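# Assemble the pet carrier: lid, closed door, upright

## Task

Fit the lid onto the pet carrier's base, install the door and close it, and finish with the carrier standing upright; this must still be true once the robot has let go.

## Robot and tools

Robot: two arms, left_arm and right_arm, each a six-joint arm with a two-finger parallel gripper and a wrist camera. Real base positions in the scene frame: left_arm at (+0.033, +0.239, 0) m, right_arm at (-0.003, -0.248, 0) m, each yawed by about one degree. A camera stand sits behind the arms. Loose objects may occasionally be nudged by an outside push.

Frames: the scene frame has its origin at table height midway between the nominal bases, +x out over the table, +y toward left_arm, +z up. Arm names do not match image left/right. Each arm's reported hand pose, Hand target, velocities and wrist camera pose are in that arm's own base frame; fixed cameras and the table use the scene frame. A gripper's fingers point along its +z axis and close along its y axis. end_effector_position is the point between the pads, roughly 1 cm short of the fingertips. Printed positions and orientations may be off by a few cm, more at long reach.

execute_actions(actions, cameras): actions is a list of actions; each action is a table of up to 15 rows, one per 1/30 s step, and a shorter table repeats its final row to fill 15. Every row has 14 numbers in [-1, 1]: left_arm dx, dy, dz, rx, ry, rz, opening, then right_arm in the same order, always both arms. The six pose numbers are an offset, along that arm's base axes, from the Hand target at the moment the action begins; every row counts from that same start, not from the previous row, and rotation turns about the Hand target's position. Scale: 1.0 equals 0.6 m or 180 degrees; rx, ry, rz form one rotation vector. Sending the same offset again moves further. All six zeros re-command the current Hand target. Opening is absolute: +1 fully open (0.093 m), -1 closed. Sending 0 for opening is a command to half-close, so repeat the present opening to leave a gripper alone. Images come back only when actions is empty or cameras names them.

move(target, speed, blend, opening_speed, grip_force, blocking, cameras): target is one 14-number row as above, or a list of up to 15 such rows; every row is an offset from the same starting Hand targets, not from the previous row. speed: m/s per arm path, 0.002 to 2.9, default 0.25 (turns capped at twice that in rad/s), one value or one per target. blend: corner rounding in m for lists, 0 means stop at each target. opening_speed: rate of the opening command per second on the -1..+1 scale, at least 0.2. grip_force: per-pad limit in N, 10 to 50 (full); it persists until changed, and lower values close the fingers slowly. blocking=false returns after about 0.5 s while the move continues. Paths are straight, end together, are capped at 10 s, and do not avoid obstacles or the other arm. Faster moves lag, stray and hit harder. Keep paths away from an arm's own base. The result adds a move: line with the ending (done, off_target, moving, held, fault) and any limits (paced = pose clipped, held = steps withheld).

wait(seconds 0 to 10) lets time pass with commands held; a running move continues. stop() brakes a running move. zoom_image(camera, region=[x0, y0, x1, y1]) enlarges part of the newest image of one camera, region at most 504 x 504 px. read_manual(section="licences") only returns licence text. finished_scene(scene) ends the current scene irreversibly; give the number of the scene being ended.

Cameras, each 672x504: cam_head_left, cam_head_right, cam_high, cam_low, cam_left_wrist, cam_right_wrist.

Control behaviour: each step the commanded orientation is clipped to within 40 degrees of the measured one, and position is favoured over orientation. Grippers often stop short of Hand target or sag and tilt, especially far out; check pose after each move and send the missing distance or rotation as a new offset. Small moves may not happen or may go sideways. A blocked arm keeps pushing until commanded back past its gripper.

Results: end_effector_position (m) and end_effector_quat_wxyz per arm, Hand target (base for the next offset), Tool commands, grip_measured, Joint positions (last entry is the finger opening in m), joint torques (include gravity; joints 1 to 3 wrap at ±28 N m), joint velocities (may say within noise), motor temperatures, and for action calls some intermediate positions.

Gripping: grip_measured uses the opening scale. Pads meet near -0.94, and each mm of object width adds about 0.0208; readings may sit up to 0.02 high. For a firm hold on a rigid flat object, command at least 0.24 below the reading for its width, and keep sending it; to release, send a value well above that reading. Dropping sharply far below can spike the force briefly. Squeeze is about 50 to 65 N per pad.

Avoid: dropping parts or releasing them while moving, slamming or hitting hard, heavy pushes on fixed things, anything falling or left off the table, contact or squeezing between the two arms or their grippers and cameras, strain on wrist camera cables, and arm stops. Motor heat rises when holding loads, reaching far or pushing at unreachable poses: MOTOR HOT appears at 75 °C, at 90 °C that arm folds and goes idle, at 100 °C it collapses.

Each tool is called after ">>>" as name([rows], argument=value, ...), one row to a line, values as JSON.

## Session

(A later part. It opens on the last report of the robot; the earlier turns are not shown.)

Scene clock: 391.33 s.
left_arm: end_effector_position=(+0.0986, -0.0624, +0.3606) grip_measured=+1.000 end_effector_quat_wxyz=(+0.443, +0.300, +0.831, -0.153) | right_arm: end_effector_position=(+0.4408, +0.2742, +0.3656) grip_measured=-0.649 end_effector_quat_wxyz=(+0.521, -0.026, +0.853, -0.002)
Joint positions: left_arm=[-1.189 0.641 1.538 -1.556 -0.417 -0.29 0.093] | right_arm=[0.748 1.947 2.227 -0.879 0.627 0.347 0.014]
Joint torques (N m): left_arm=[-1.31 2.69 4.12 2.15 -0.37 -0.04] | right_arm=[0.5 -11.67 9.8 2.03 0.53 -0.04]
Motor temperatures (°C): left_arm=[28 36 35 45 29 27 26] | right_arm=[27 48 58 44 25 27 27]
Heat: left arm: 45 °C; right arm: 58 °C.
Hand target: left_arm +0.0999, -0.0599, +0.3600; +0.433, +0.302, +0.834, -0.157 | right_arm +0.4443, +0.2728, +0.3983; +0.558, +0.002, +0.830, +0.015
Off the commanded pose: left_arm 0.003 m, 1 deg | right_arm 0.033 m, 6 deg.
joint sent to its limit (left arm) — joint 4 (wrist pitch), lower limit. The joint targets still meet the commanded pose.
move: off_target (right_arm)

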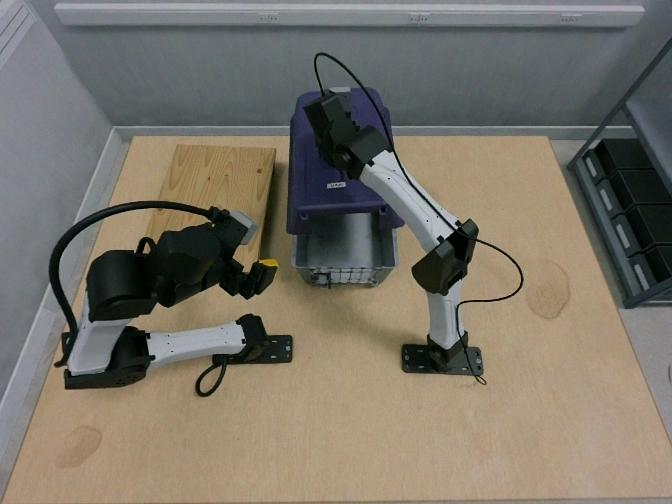

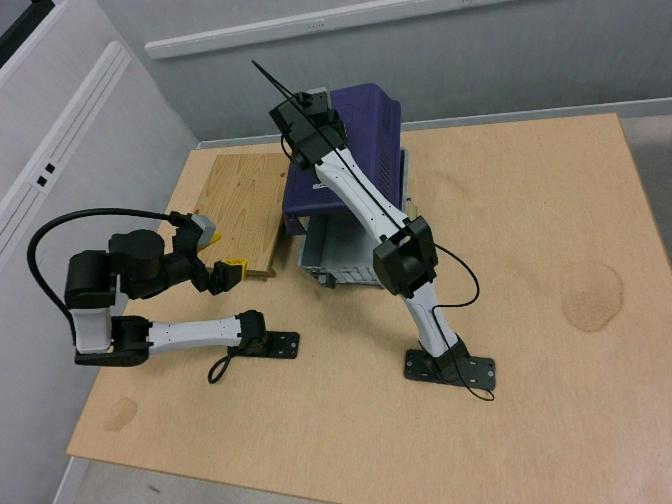

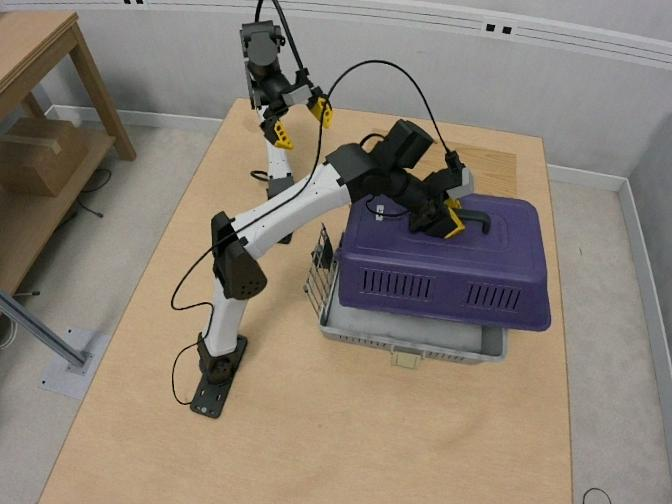

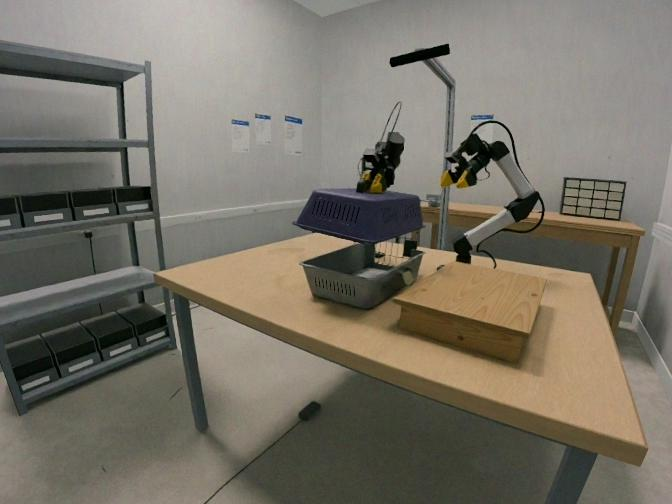

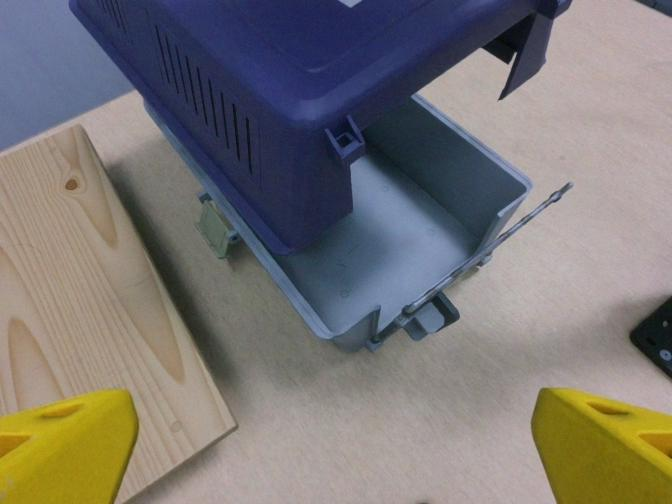

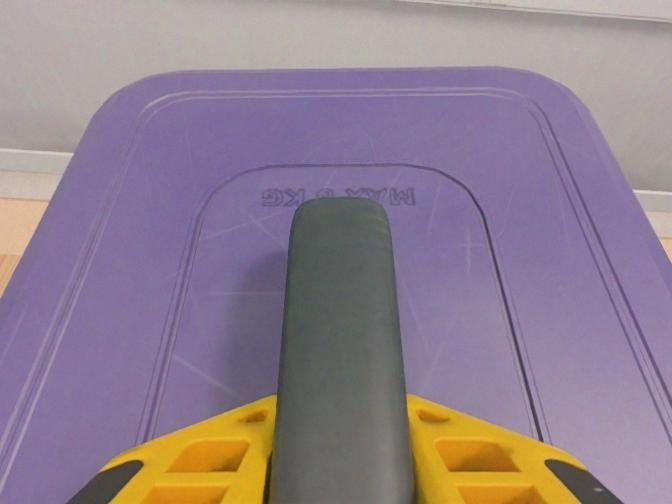

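>>> move(target=[0,0,0,0,0,0,1,0,0,-0.065,0.005,0.01,-0.007,-1], speed=0.08, cameras=["all"])

>>> zoom_image(camera="cam_head_left", region=[250, 80, 450, 300])

>>> zoom_image(camera="cam_left_wrist", region=[200, 20, 600, 360])

>>> zoom_image(camera="cam_low", region=[250, 160, 460, 320])

>>> zoom_image(camera="cam_high", region=[290, 180, 570, 390])

Scene clock: 431.63 s.
left_arm: end_effector_position=(+0.0986, -0.0624, +0.3606) grip_measured=+1.000 end_effector_quat_wxyz=(+0.443, +0.300, +0.831, -0.153) | right_arm: end_effector_position=(+0.4459, +0.2784, +0.3130) grip_measured=-0.649 end_effector_quat_wxyz=(+0.497, -0.015, +0.867, -0.011)
Joint positions: left_arm=[-1.189 0.641 1.538 -1.556 -0.417 -0.29 0.093] | right_arm=[0.748 1.937 2.038 -0.776 0.63 0.402 0.014]
Joint torques (N m): left_arm=[-1.31 2.69 4.12 2.15 -0.37 -0.04] | right_arm=[0.54 -16.09 7.58 2.08 0.56 -0.05]
Motor temperatures (°C): left_arm=[28 35 35 44 29 27 26] | right_arm=[27 49 60 41 25 27 27]
Heat: left arm: 44 °C; right arm: 60 °C.
Hand target: left_arm +0.0999, -0.0599, +0.3600; +0.433, +0.302, +0.834, -0.157 | right_arm +0.4444, +0.2728, +0.3593; +0.545, +0.016, +0.838, +0.016
Off the commanded pose: left_arm 0.003 m, 1 deg | right_arm 0.047 m, 8 deg.
joint sent to its limit (left arm) — joint 4 (wrist pitch), lower limit. The joint targets still meet the commanded pose.
move: off_target (right_arm)

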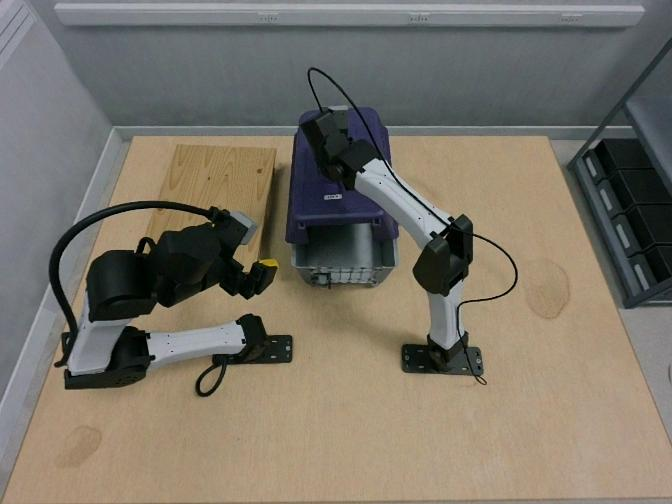

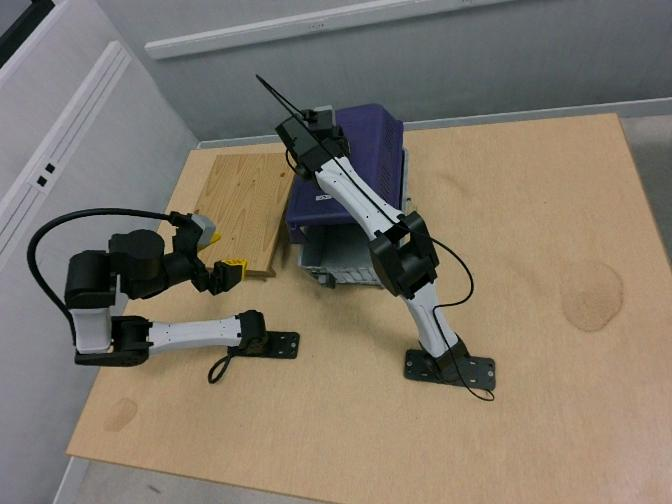

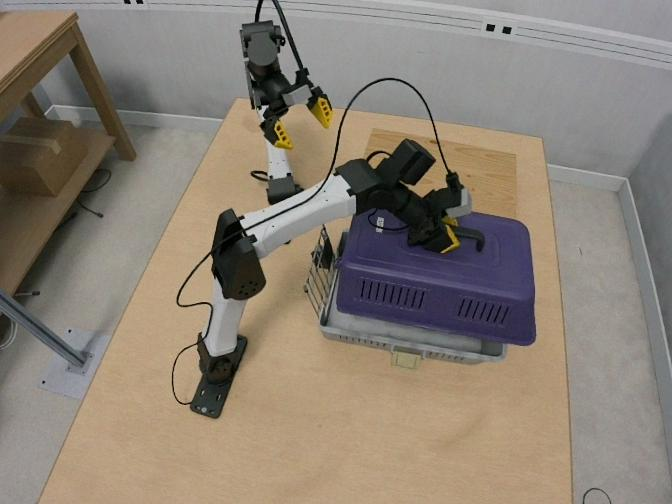

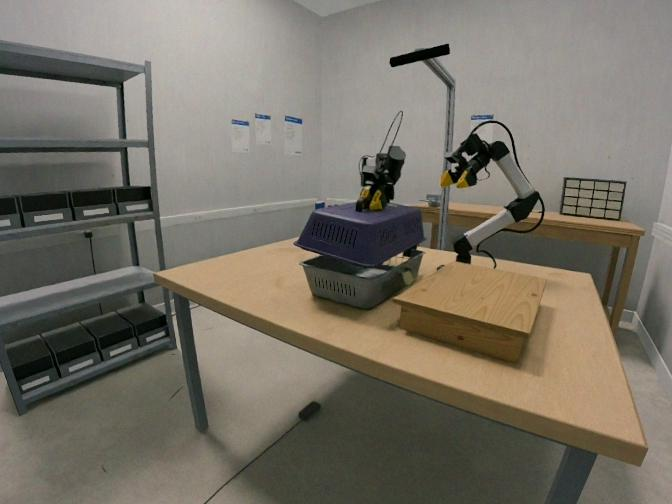

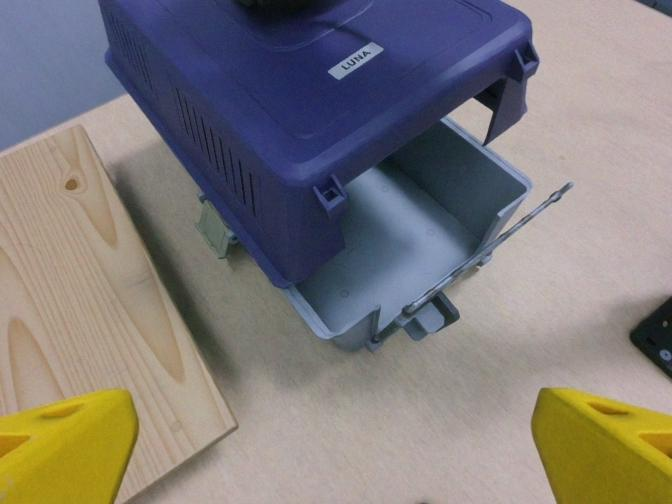

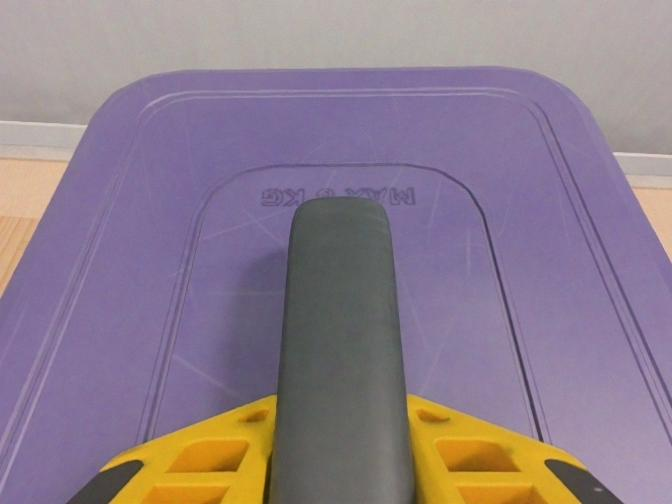

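Scaled by 2.291 from the camera's 672x504 image, which has a finer 960x720 frame.

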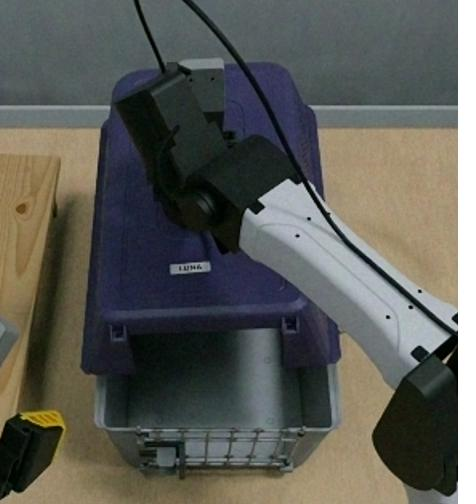

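Scaled by 1.260 from the camera's 672x504 image, which has a finer 960x720 frame.

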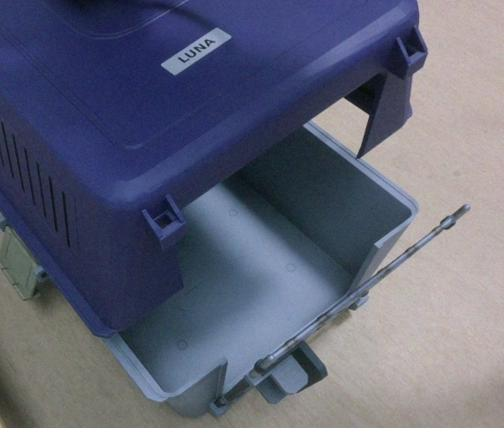

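Scaled by 2.400 from the camera's 672x504 image, which has a finer 960x720 frame.

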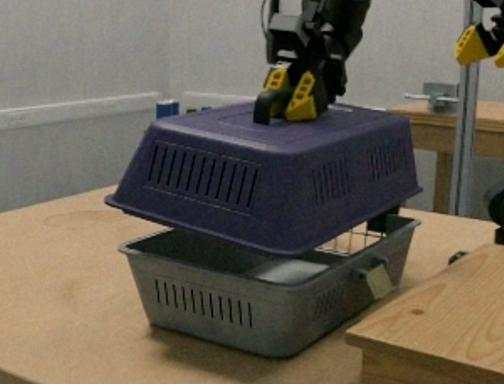

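Scaled by 1.800 from the camera's 672x504 image, which has a finer 960x720 frame.

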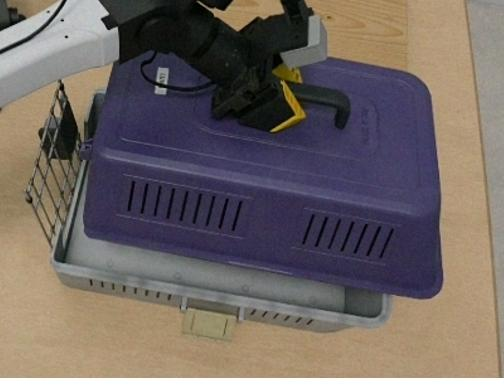

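>>> zoom_image(camera="cam_left_wrist", region=[340, 160, 600, 370])

>>> zoom_image(camera="cam_high", region=[290, 210, 370, 340])

>>> zoom_image(camera="cam_head_left", region=[280, 230, 410, 300])

Scaled by 1.938 from the camera's 672x504 image, which has a finer 960x720 frame.

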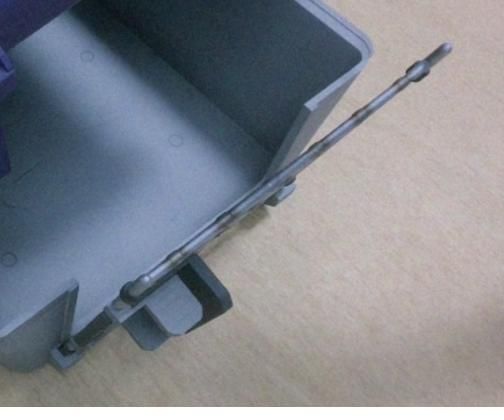

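Scaled by 3.877 from the camera's 672x504 image, which has a finer 960x720 frame.

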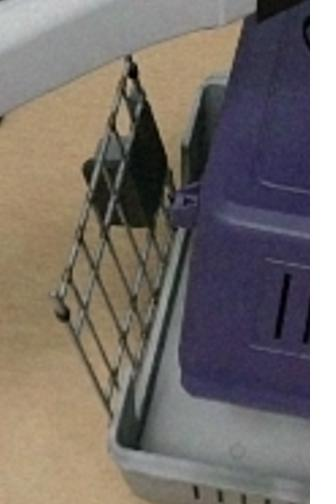

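Scaled by 3.877 from the camera's 672x504 image, which has a finer 960x720 frame.

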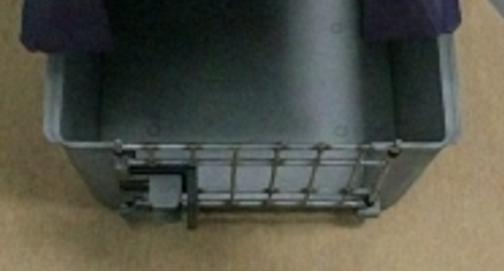

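>>> move(target=[-0.063,-0.317,-0.133,0.065,0.123,0.130,0.2,-0.042,-0.028,0.008,0.0067,-0.0077,-0.01,-1], speed=0.1, cameras=["all"])

>>> zoom_image(camera="cam_head_left", region=[250, 80, 450, 300])

>>> zoom_image(camera="cam_high", region=[290, 180, 570, 390])

>>> zoom_image(camera="cam_low", region=[250, 160, 460, 320])

Scene clock: 546.50 s.
left_arm: end_effector_position=(+0.0613, -0.2469, +0.2711) grip_measured=+0.201 end_effector_quat_wxyz=(+0.266, +0.166, +0.946, -0.086) | right_arm: end_effector_position=(+0.4228, +0.2605, +0.3217) grip_measured=-0.649 end_effector_quat_wxyz=(+0.510, +0.004, +0.860, -0.011)
Joint positions: left_arm=[-1.661 1.352 1.58 -1.558 -0.517 -1.249 0.055] | right_arm=[0.766 1.813 1.887 -0.736 0.675 0.435 0.014]
Joint torques (N m): left_arm=[0.72 -3.25 10.48 0.92 -0.35 -0.07] | right_arm=[1.01 -14.9 7.23 2.07 0.59 -0.03]
Motor temperatures (°C): left_arm=[28 34 35 44 28 27 25] | right_arm=[27 74 54 46 25 27 28]
Heat: left arm: 44 °C; right arm: 74 °C.
Hand target: left_arm +0.0621, -0.2501, +0.2802; +0.257, +0.135, +0.956, -0.037 | right_arm +0.4191, +0.2561, +0.3642; +0.555, +0.034, +0.831, +0.016
Off the commanded pose: left_arm 0.010 m, 7 deg | right_arm 0.043 m, 8 deg.
shoulder posture changed (left arm): the wrist came as close to joint 1's axis as it can, and the arm is now in the other of its two shoulder postures.
joint sent to its limit (left arm) — joint 4 (wrist pitch), lower limit. The joint targets are off in orientation, not in position.
move: off_target (left_arm, right_arm)

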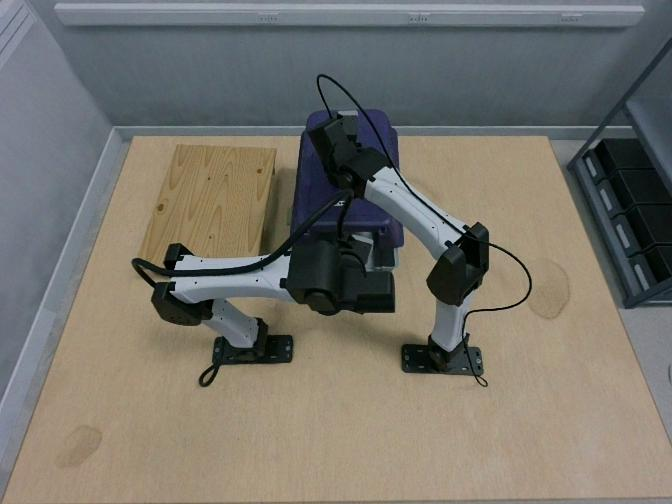

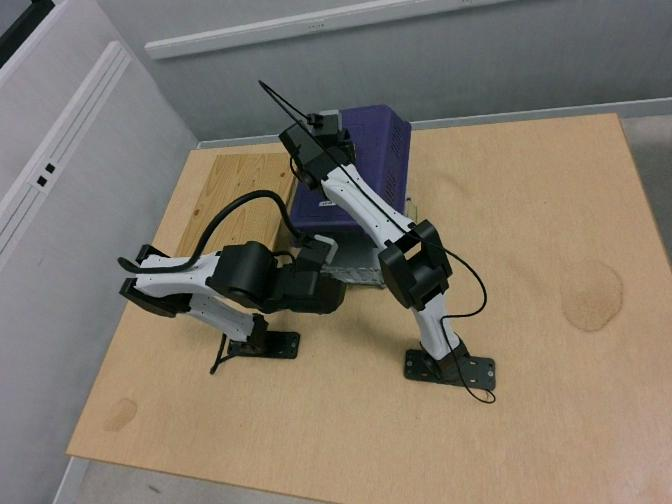

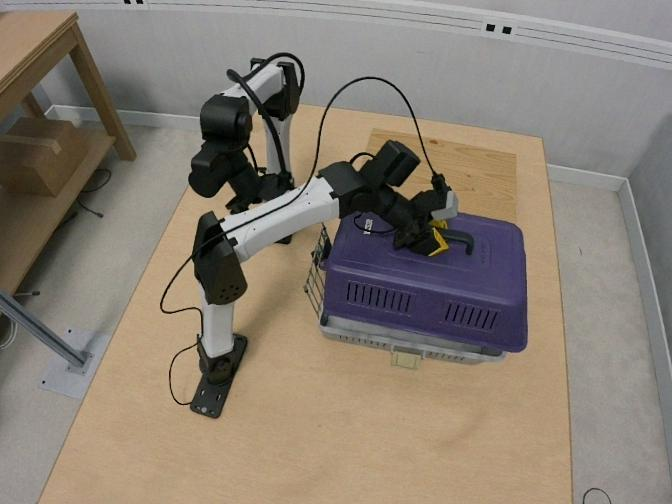

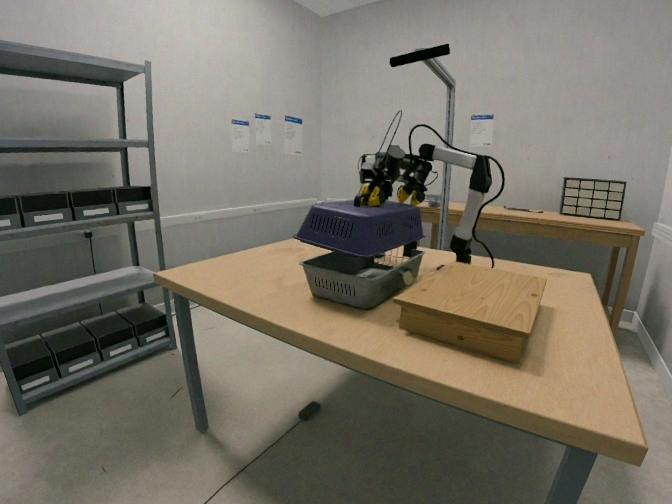

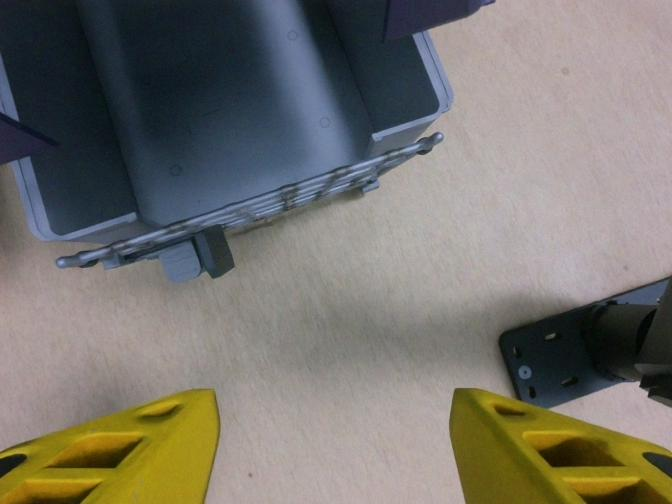

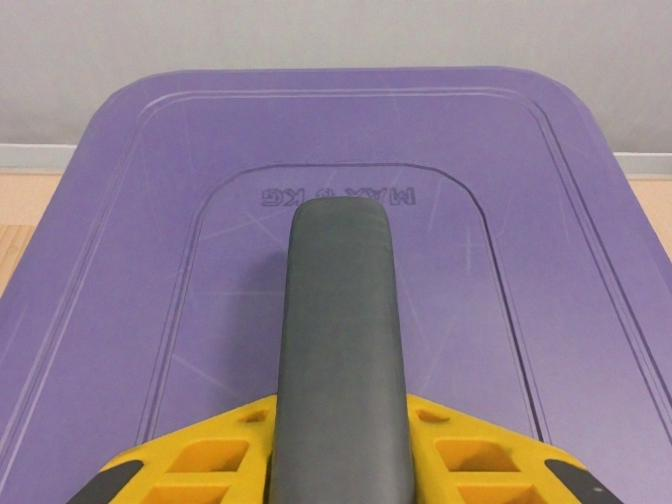

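Scaled by 2.291 from the camera's 672x504 image, which has a finer 960x720 frame.

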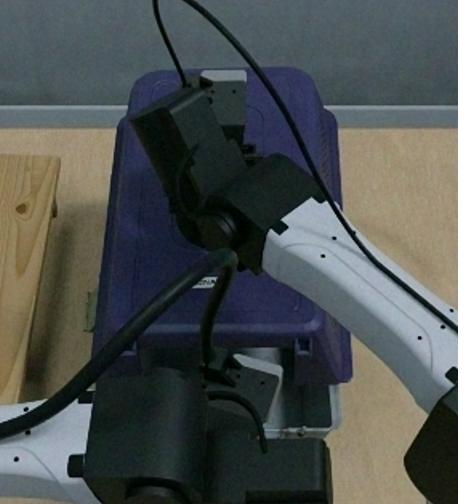

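Scaled by 1.800 from the camera's 672x504 image, which has a finer 960x720 frame.

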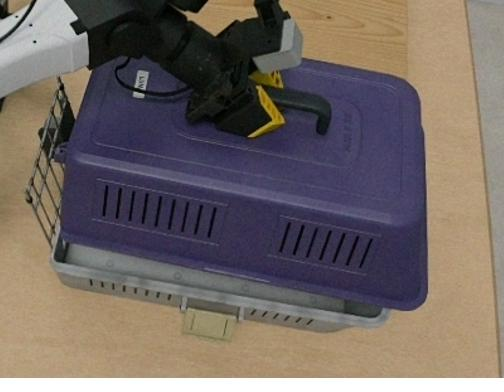

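Scaled by 2.400 from the camera's 672x504 image, which has a finer 960x720 frame.

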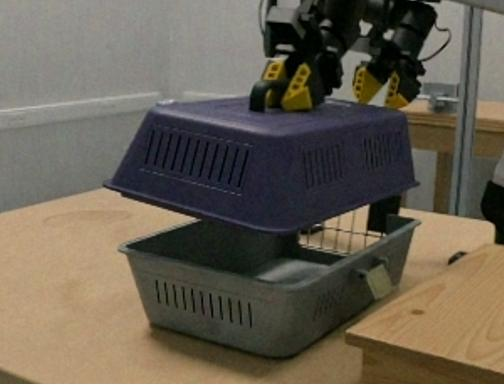

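>>> move(target=[0,0,0,0,0,0,0.2,-0.025,0,-0.055,0,0,0,-1], speed=0.06, cameras=["all"])

>>> zoom_image(camera="cam_high", region=[290, 180, 570, 390])

>>> zoom_image(camera="cam_low", region=[250, 160, 460, 320])

Scene clock: 567.10 s.
left_arm: end_effector_position=(+0.0612, -0.2469, +0.2710) grip_measured=+0.201 end_effector_quat_wxyz=(+0.265, +0.166, +0.946, -0.086) | right_arm: end_effector_position=(+0.4056, +0.2591, +0.2910) grip_measured=-0.649 end_effector_quat_wxyz=(+0.512, +0.005, +0.859, -0.010)
Joint positions: left_arm=[-1.661 1.352 1.58 -1.558 -0.517 -1.25 0.055] | right_arm=[0.796 1.729 1.66 -0.602 0.699 0.459 0.014]
Joint torques (N m): left_arm=[0.73 -3.28 10.48 0.92 -0.33 -0.06] | right_arm=[0.92 -13.94 7.51 2.06 0.62 -0.06]
Motor temperatures (°C): left_arm=[28 34 38 42 28 27 25] | right_arm=[27 71 54 45 25 27 28]
Heat: left arm: 42 °C; right arm: 71 °C.
Hand target: left_arm +0.0621, -0.2501, +0.2802; +0.257, +0.135, +0.956, -0.037 | right_arm +0.4042, +0.2561, +0.3311; +0.555, +0.034, +0.831, +0.016
Off the commanded pose: left_arm 0.010 m, 7 deg | right_arm 0.040 m, 7 deg.
joint sent to its limit (left arm) — joint 4 (wrist pitch), lower limit. The joint targets are off in orientation, not in position.
move: off_target (left_arm, right_arm)

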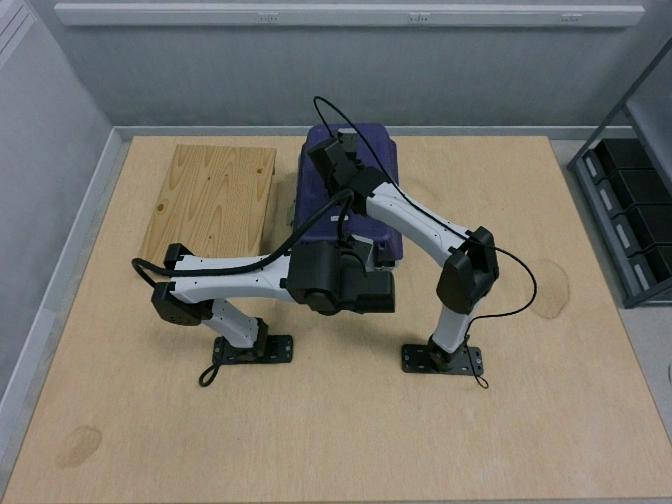

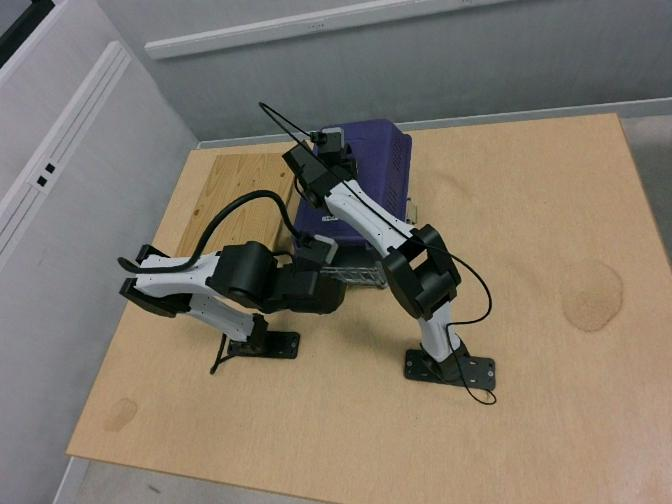

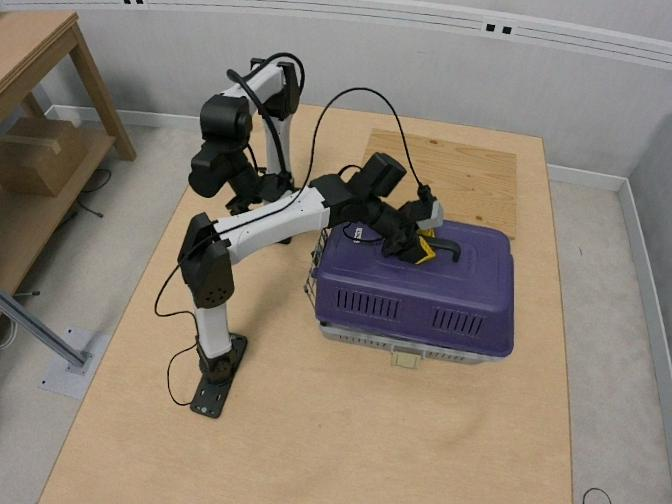

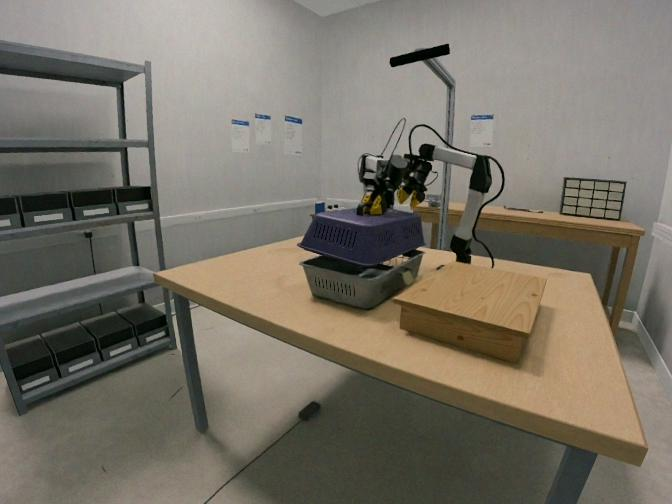

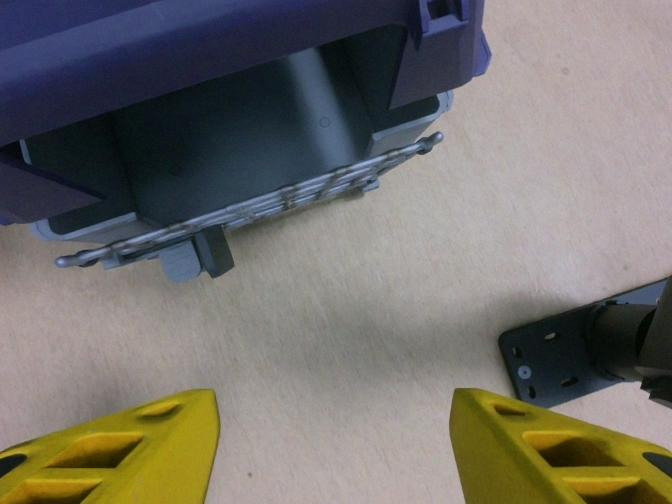

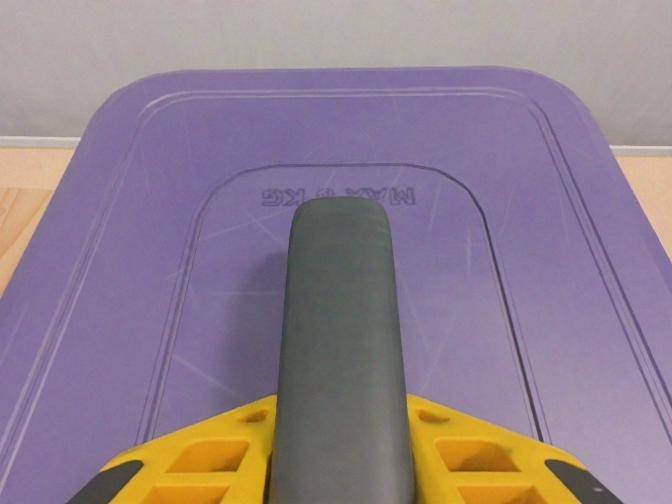

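Scaled by 1.800 from the camera's 672x504 image, which has a finer 960x720 frame.

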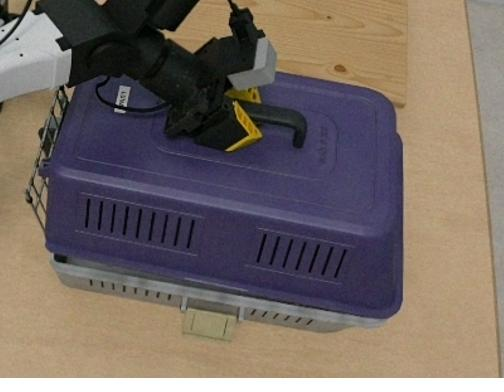

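Scaled by 2.400 from the camera's 672x504 image, which has a finer 960x720 frame.

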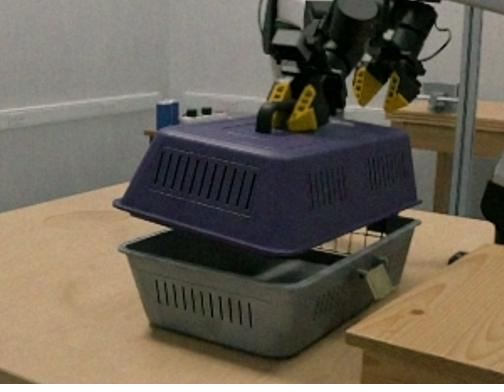

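>>> move(target=[0.043,0.003,-0.165,0,0,0,-0.9,0,0,0,0,0,0,-1], speed=0.1, cameras=["cam_left_wrist","cam_high","cam_low","cam_head_right"])

>>> zoom_image(camera="cam_high", region=[260, 180, 400, 340])

Scene clock: 606.17 s.
left_arm: end_effector_position=(+0.0863, -0.2472, +0.1818) grip_measured=-0.899 end_effector_quat_wxyz=(+0.257, +0.137, +0.956, -0.032) | right_arm: end_effector_position=(+0.4056, +0.2591, +0.2911) grip_measured=-0.649 end_effector_quat_wxyz=(+0.512, +0.005, +0.859, -0.010)
Joint positions: left_arm=[-1.549 1.352 1.229 -1.286 -0.501 -1.223 0.002] | right_arm=[0.796 1.729 1.66 -0.602 0.699 0.459 0.014]
Joint torques (N m): left_arm=[0.62 -4.48 6.82 0.94 -0.33 0.17] | right_arm=[0.92 -13.94 7.51 2.06 0.61 -0.07]
Motor temperatures (°C): left_arm=[28 34 40 40 28 27 25] | right_arm=[27 68 57 44 25 27 28]
Heat: left arm: 40 °C; right arm: 68 °C.
Hand target: left_arm +0.0878, -0.2483, +0.1811; +0.256, +0.135, +0.956, -0.037 | right_arm +0.4042, +0.2560, +0.3311; +0.555, +0.034, +0.831, +0.016
Off the commanded pose: left_arm 0.002 m, 1 deg | right_arm 0.040 m, 7 deg.
move: off_target (right_arm)
Images, in order (width x height): cam_head_right 672x504, cam_high 672x504, cam_low 672x504, cam_left_wrist 672x504.

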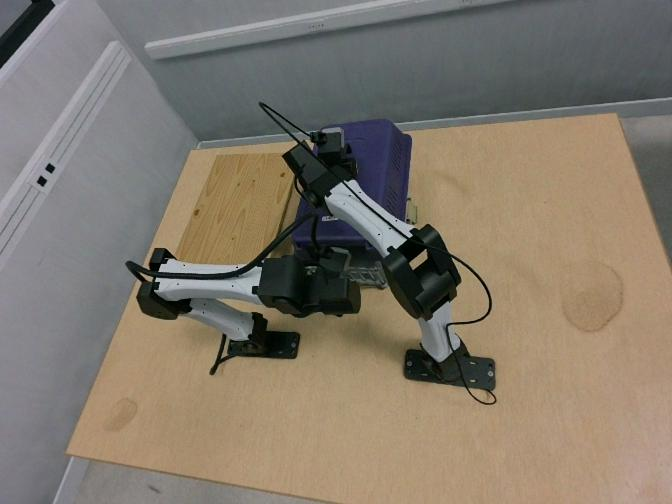

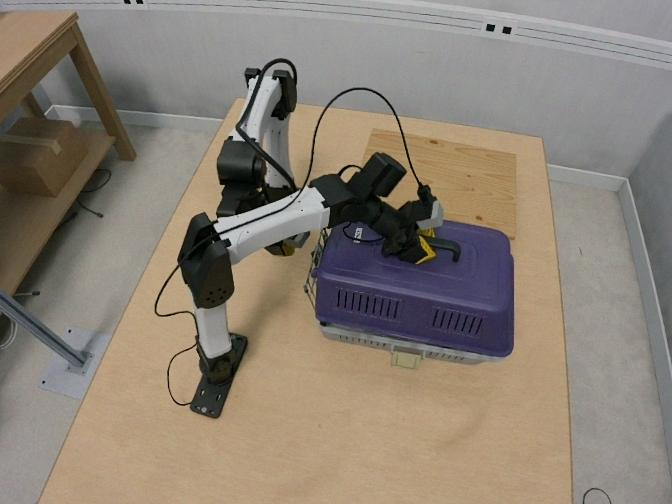

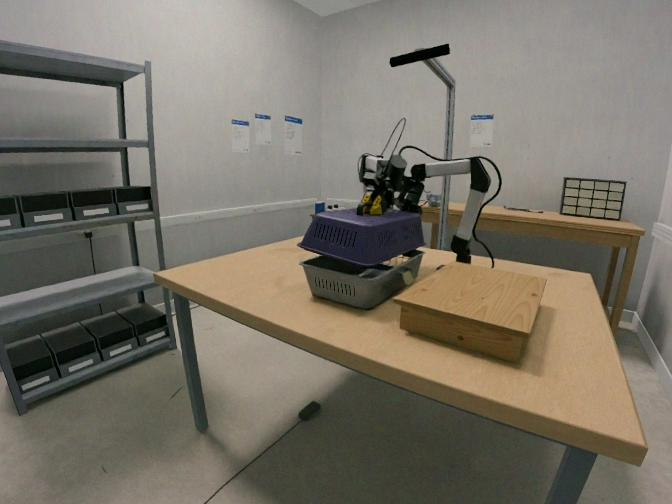

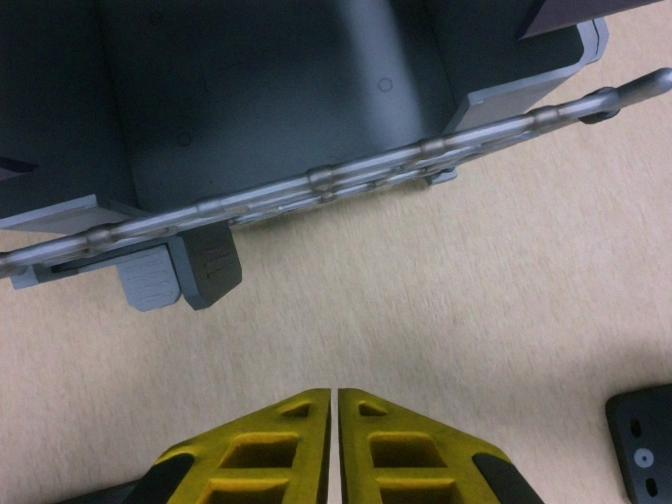

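Scaled by 3.150 from the camera's 672x504 image, which has a finer 960x720 frame.

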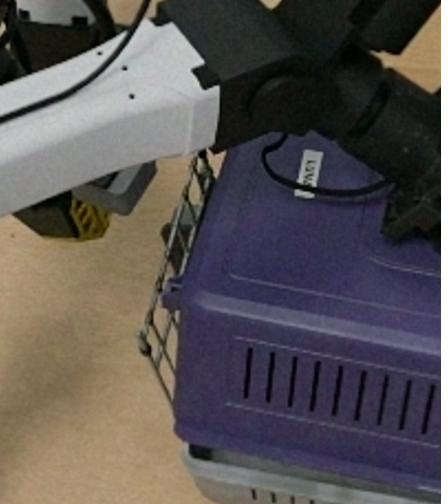

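>>> move(target=[0.058,-0.017,-0.04,0,0,0,-0.9,0,0,0,0,0,0,-1], speed=0.06, cameras=["cam_left_wrist","cam_high"])

>>> zoom_image(camera="cam_high", region=[260, 180, 400, 340])

Scene clock: 636.93 s.
left_arm: end_effector_position=(+0.1206, -0.2570, +0.1606) grip_measured=-0.899 end_effector_quat_wxyz=(+0.258, +0.135, +0.956, -0.037) | right_arm: end_effector_position=(+0.4059, +0.2592, +0.2917) grip_measured=-0.649 end_effector_quat_wxyz=(+0.513, +0.006, +0.858, -0.010)
Joint positions: left_arm=[-1.404 1.367 1.15 -1.107 -0.47 -1.063 0.002] | right_arm=[0.796 1.729 1.66 -0.599 0.701 0.459 0.014]
Joint torques (N m): left_arm=[0.68 -3.73 7.02 1.16 -0.31 0.14] | right_arm=[0.92 -13.9 7.54 2.04 0.59 -0.07]
Motor temperatures (°C): left_arm=[28 34 38 39 28 27 25] | right_arm=[27 67 57 44 25 27 28]
Heat: left arm: 39 °C; right arm: 67 °C.
Hand target: left_arm +0.1227, -0.2585, +0.1572; +0.256, +0.135, +0.956, -0.037 | right_arm +0.4041, +0.2560, +0.3311; +0.555, +0.034, +0.831, +0.016
Off the commanded pose: left_arm 0.004 m, 0 deg | right_arm 0.040 m, 7 deg.
move: off_target (right_arm)
Images, in order (width x height): cam_high 672x504, cam_left_wrist 672x504.

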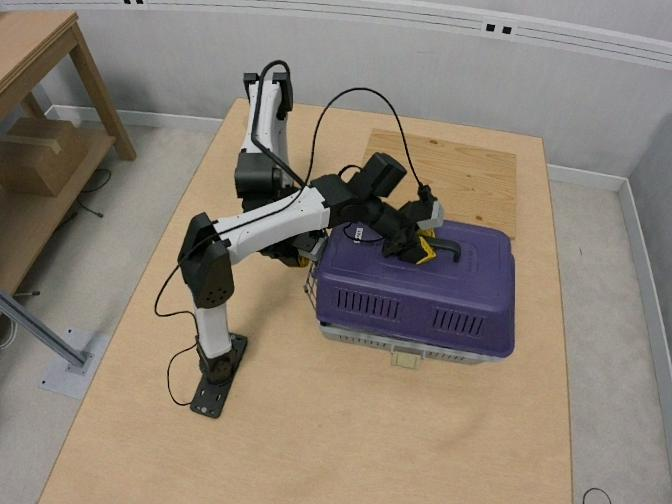

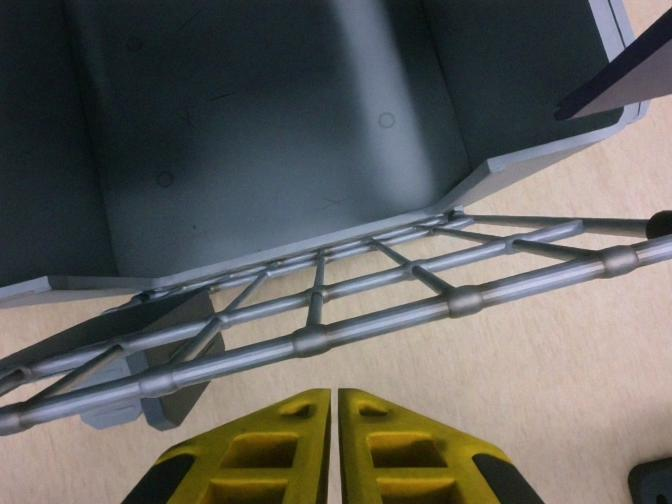

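Scaled by 3.150 from the camera's 672x504 image, which has a finer 960x720 frame.

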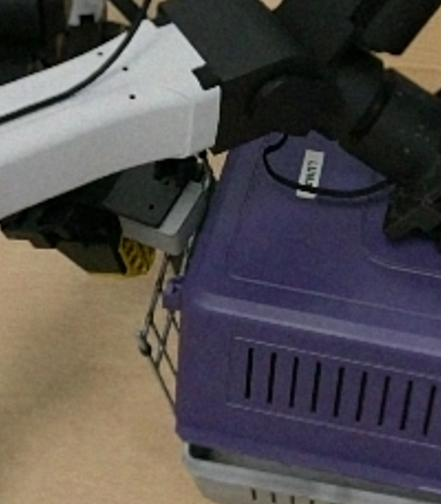

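>>> move([
  [-0.11,0.02,0.05,0,0,0,-0.9,0,0,0,0,0,0,-1],
  [-0.11,0.02,0.05,0.24,-0.066,-0.433,-0.9,0,0,0,0,0,0,-1],
], speed=[0.1,0.5])

Scene clock: 670.77 s.
left_arm: end_effector_position=(+0.0564, -0.2407, +0.1785) grip_measured=-0.899 end_effector_quat_wxyz=(+0.193, +0.772, +0.584, +0.161) | right_arm: end_effector_position=(+0.4059, +0.2592, +0.2917) grip_measured=-0.649 end_effector_quat_wxyz=(+0.513, +0.006, +0.858, -0.010)
Joint positions: left_arm=[-1.675 1.371 1.239 -1.371 -0.503 0.189 0.002] | right_arm=[0.796 1.729 1.66 -0.599 0.701 0.459 0.014]
Joint torques (N m): left_arm=[-0.09 -3.85 10.84 0.54 -0.36 0.14] | right_arm=[0.91 -13.9 7.51 2.04 0.6 -0.07]
Motor temperatures (°C): left_arm=[28 34 38 38 28 27 25] | right_arm=[27 67 57 45 25 27 28]
Heat: left arm: 38 °C; right arm: 67 °C.
Hand target: left_arm +0.0566, -0.2465, +0.1872; +0.202, +0.772, +0.583, +0.154 | right_arm +0.4041, +0.2560, +0.3311; +0.555, +0.034, +0.831, +0.016
Off the commanded pose: left_arm 0.010 m, 1 deg | right_arm 0.040 m, 7 deg.
move: off_target (right_arm)


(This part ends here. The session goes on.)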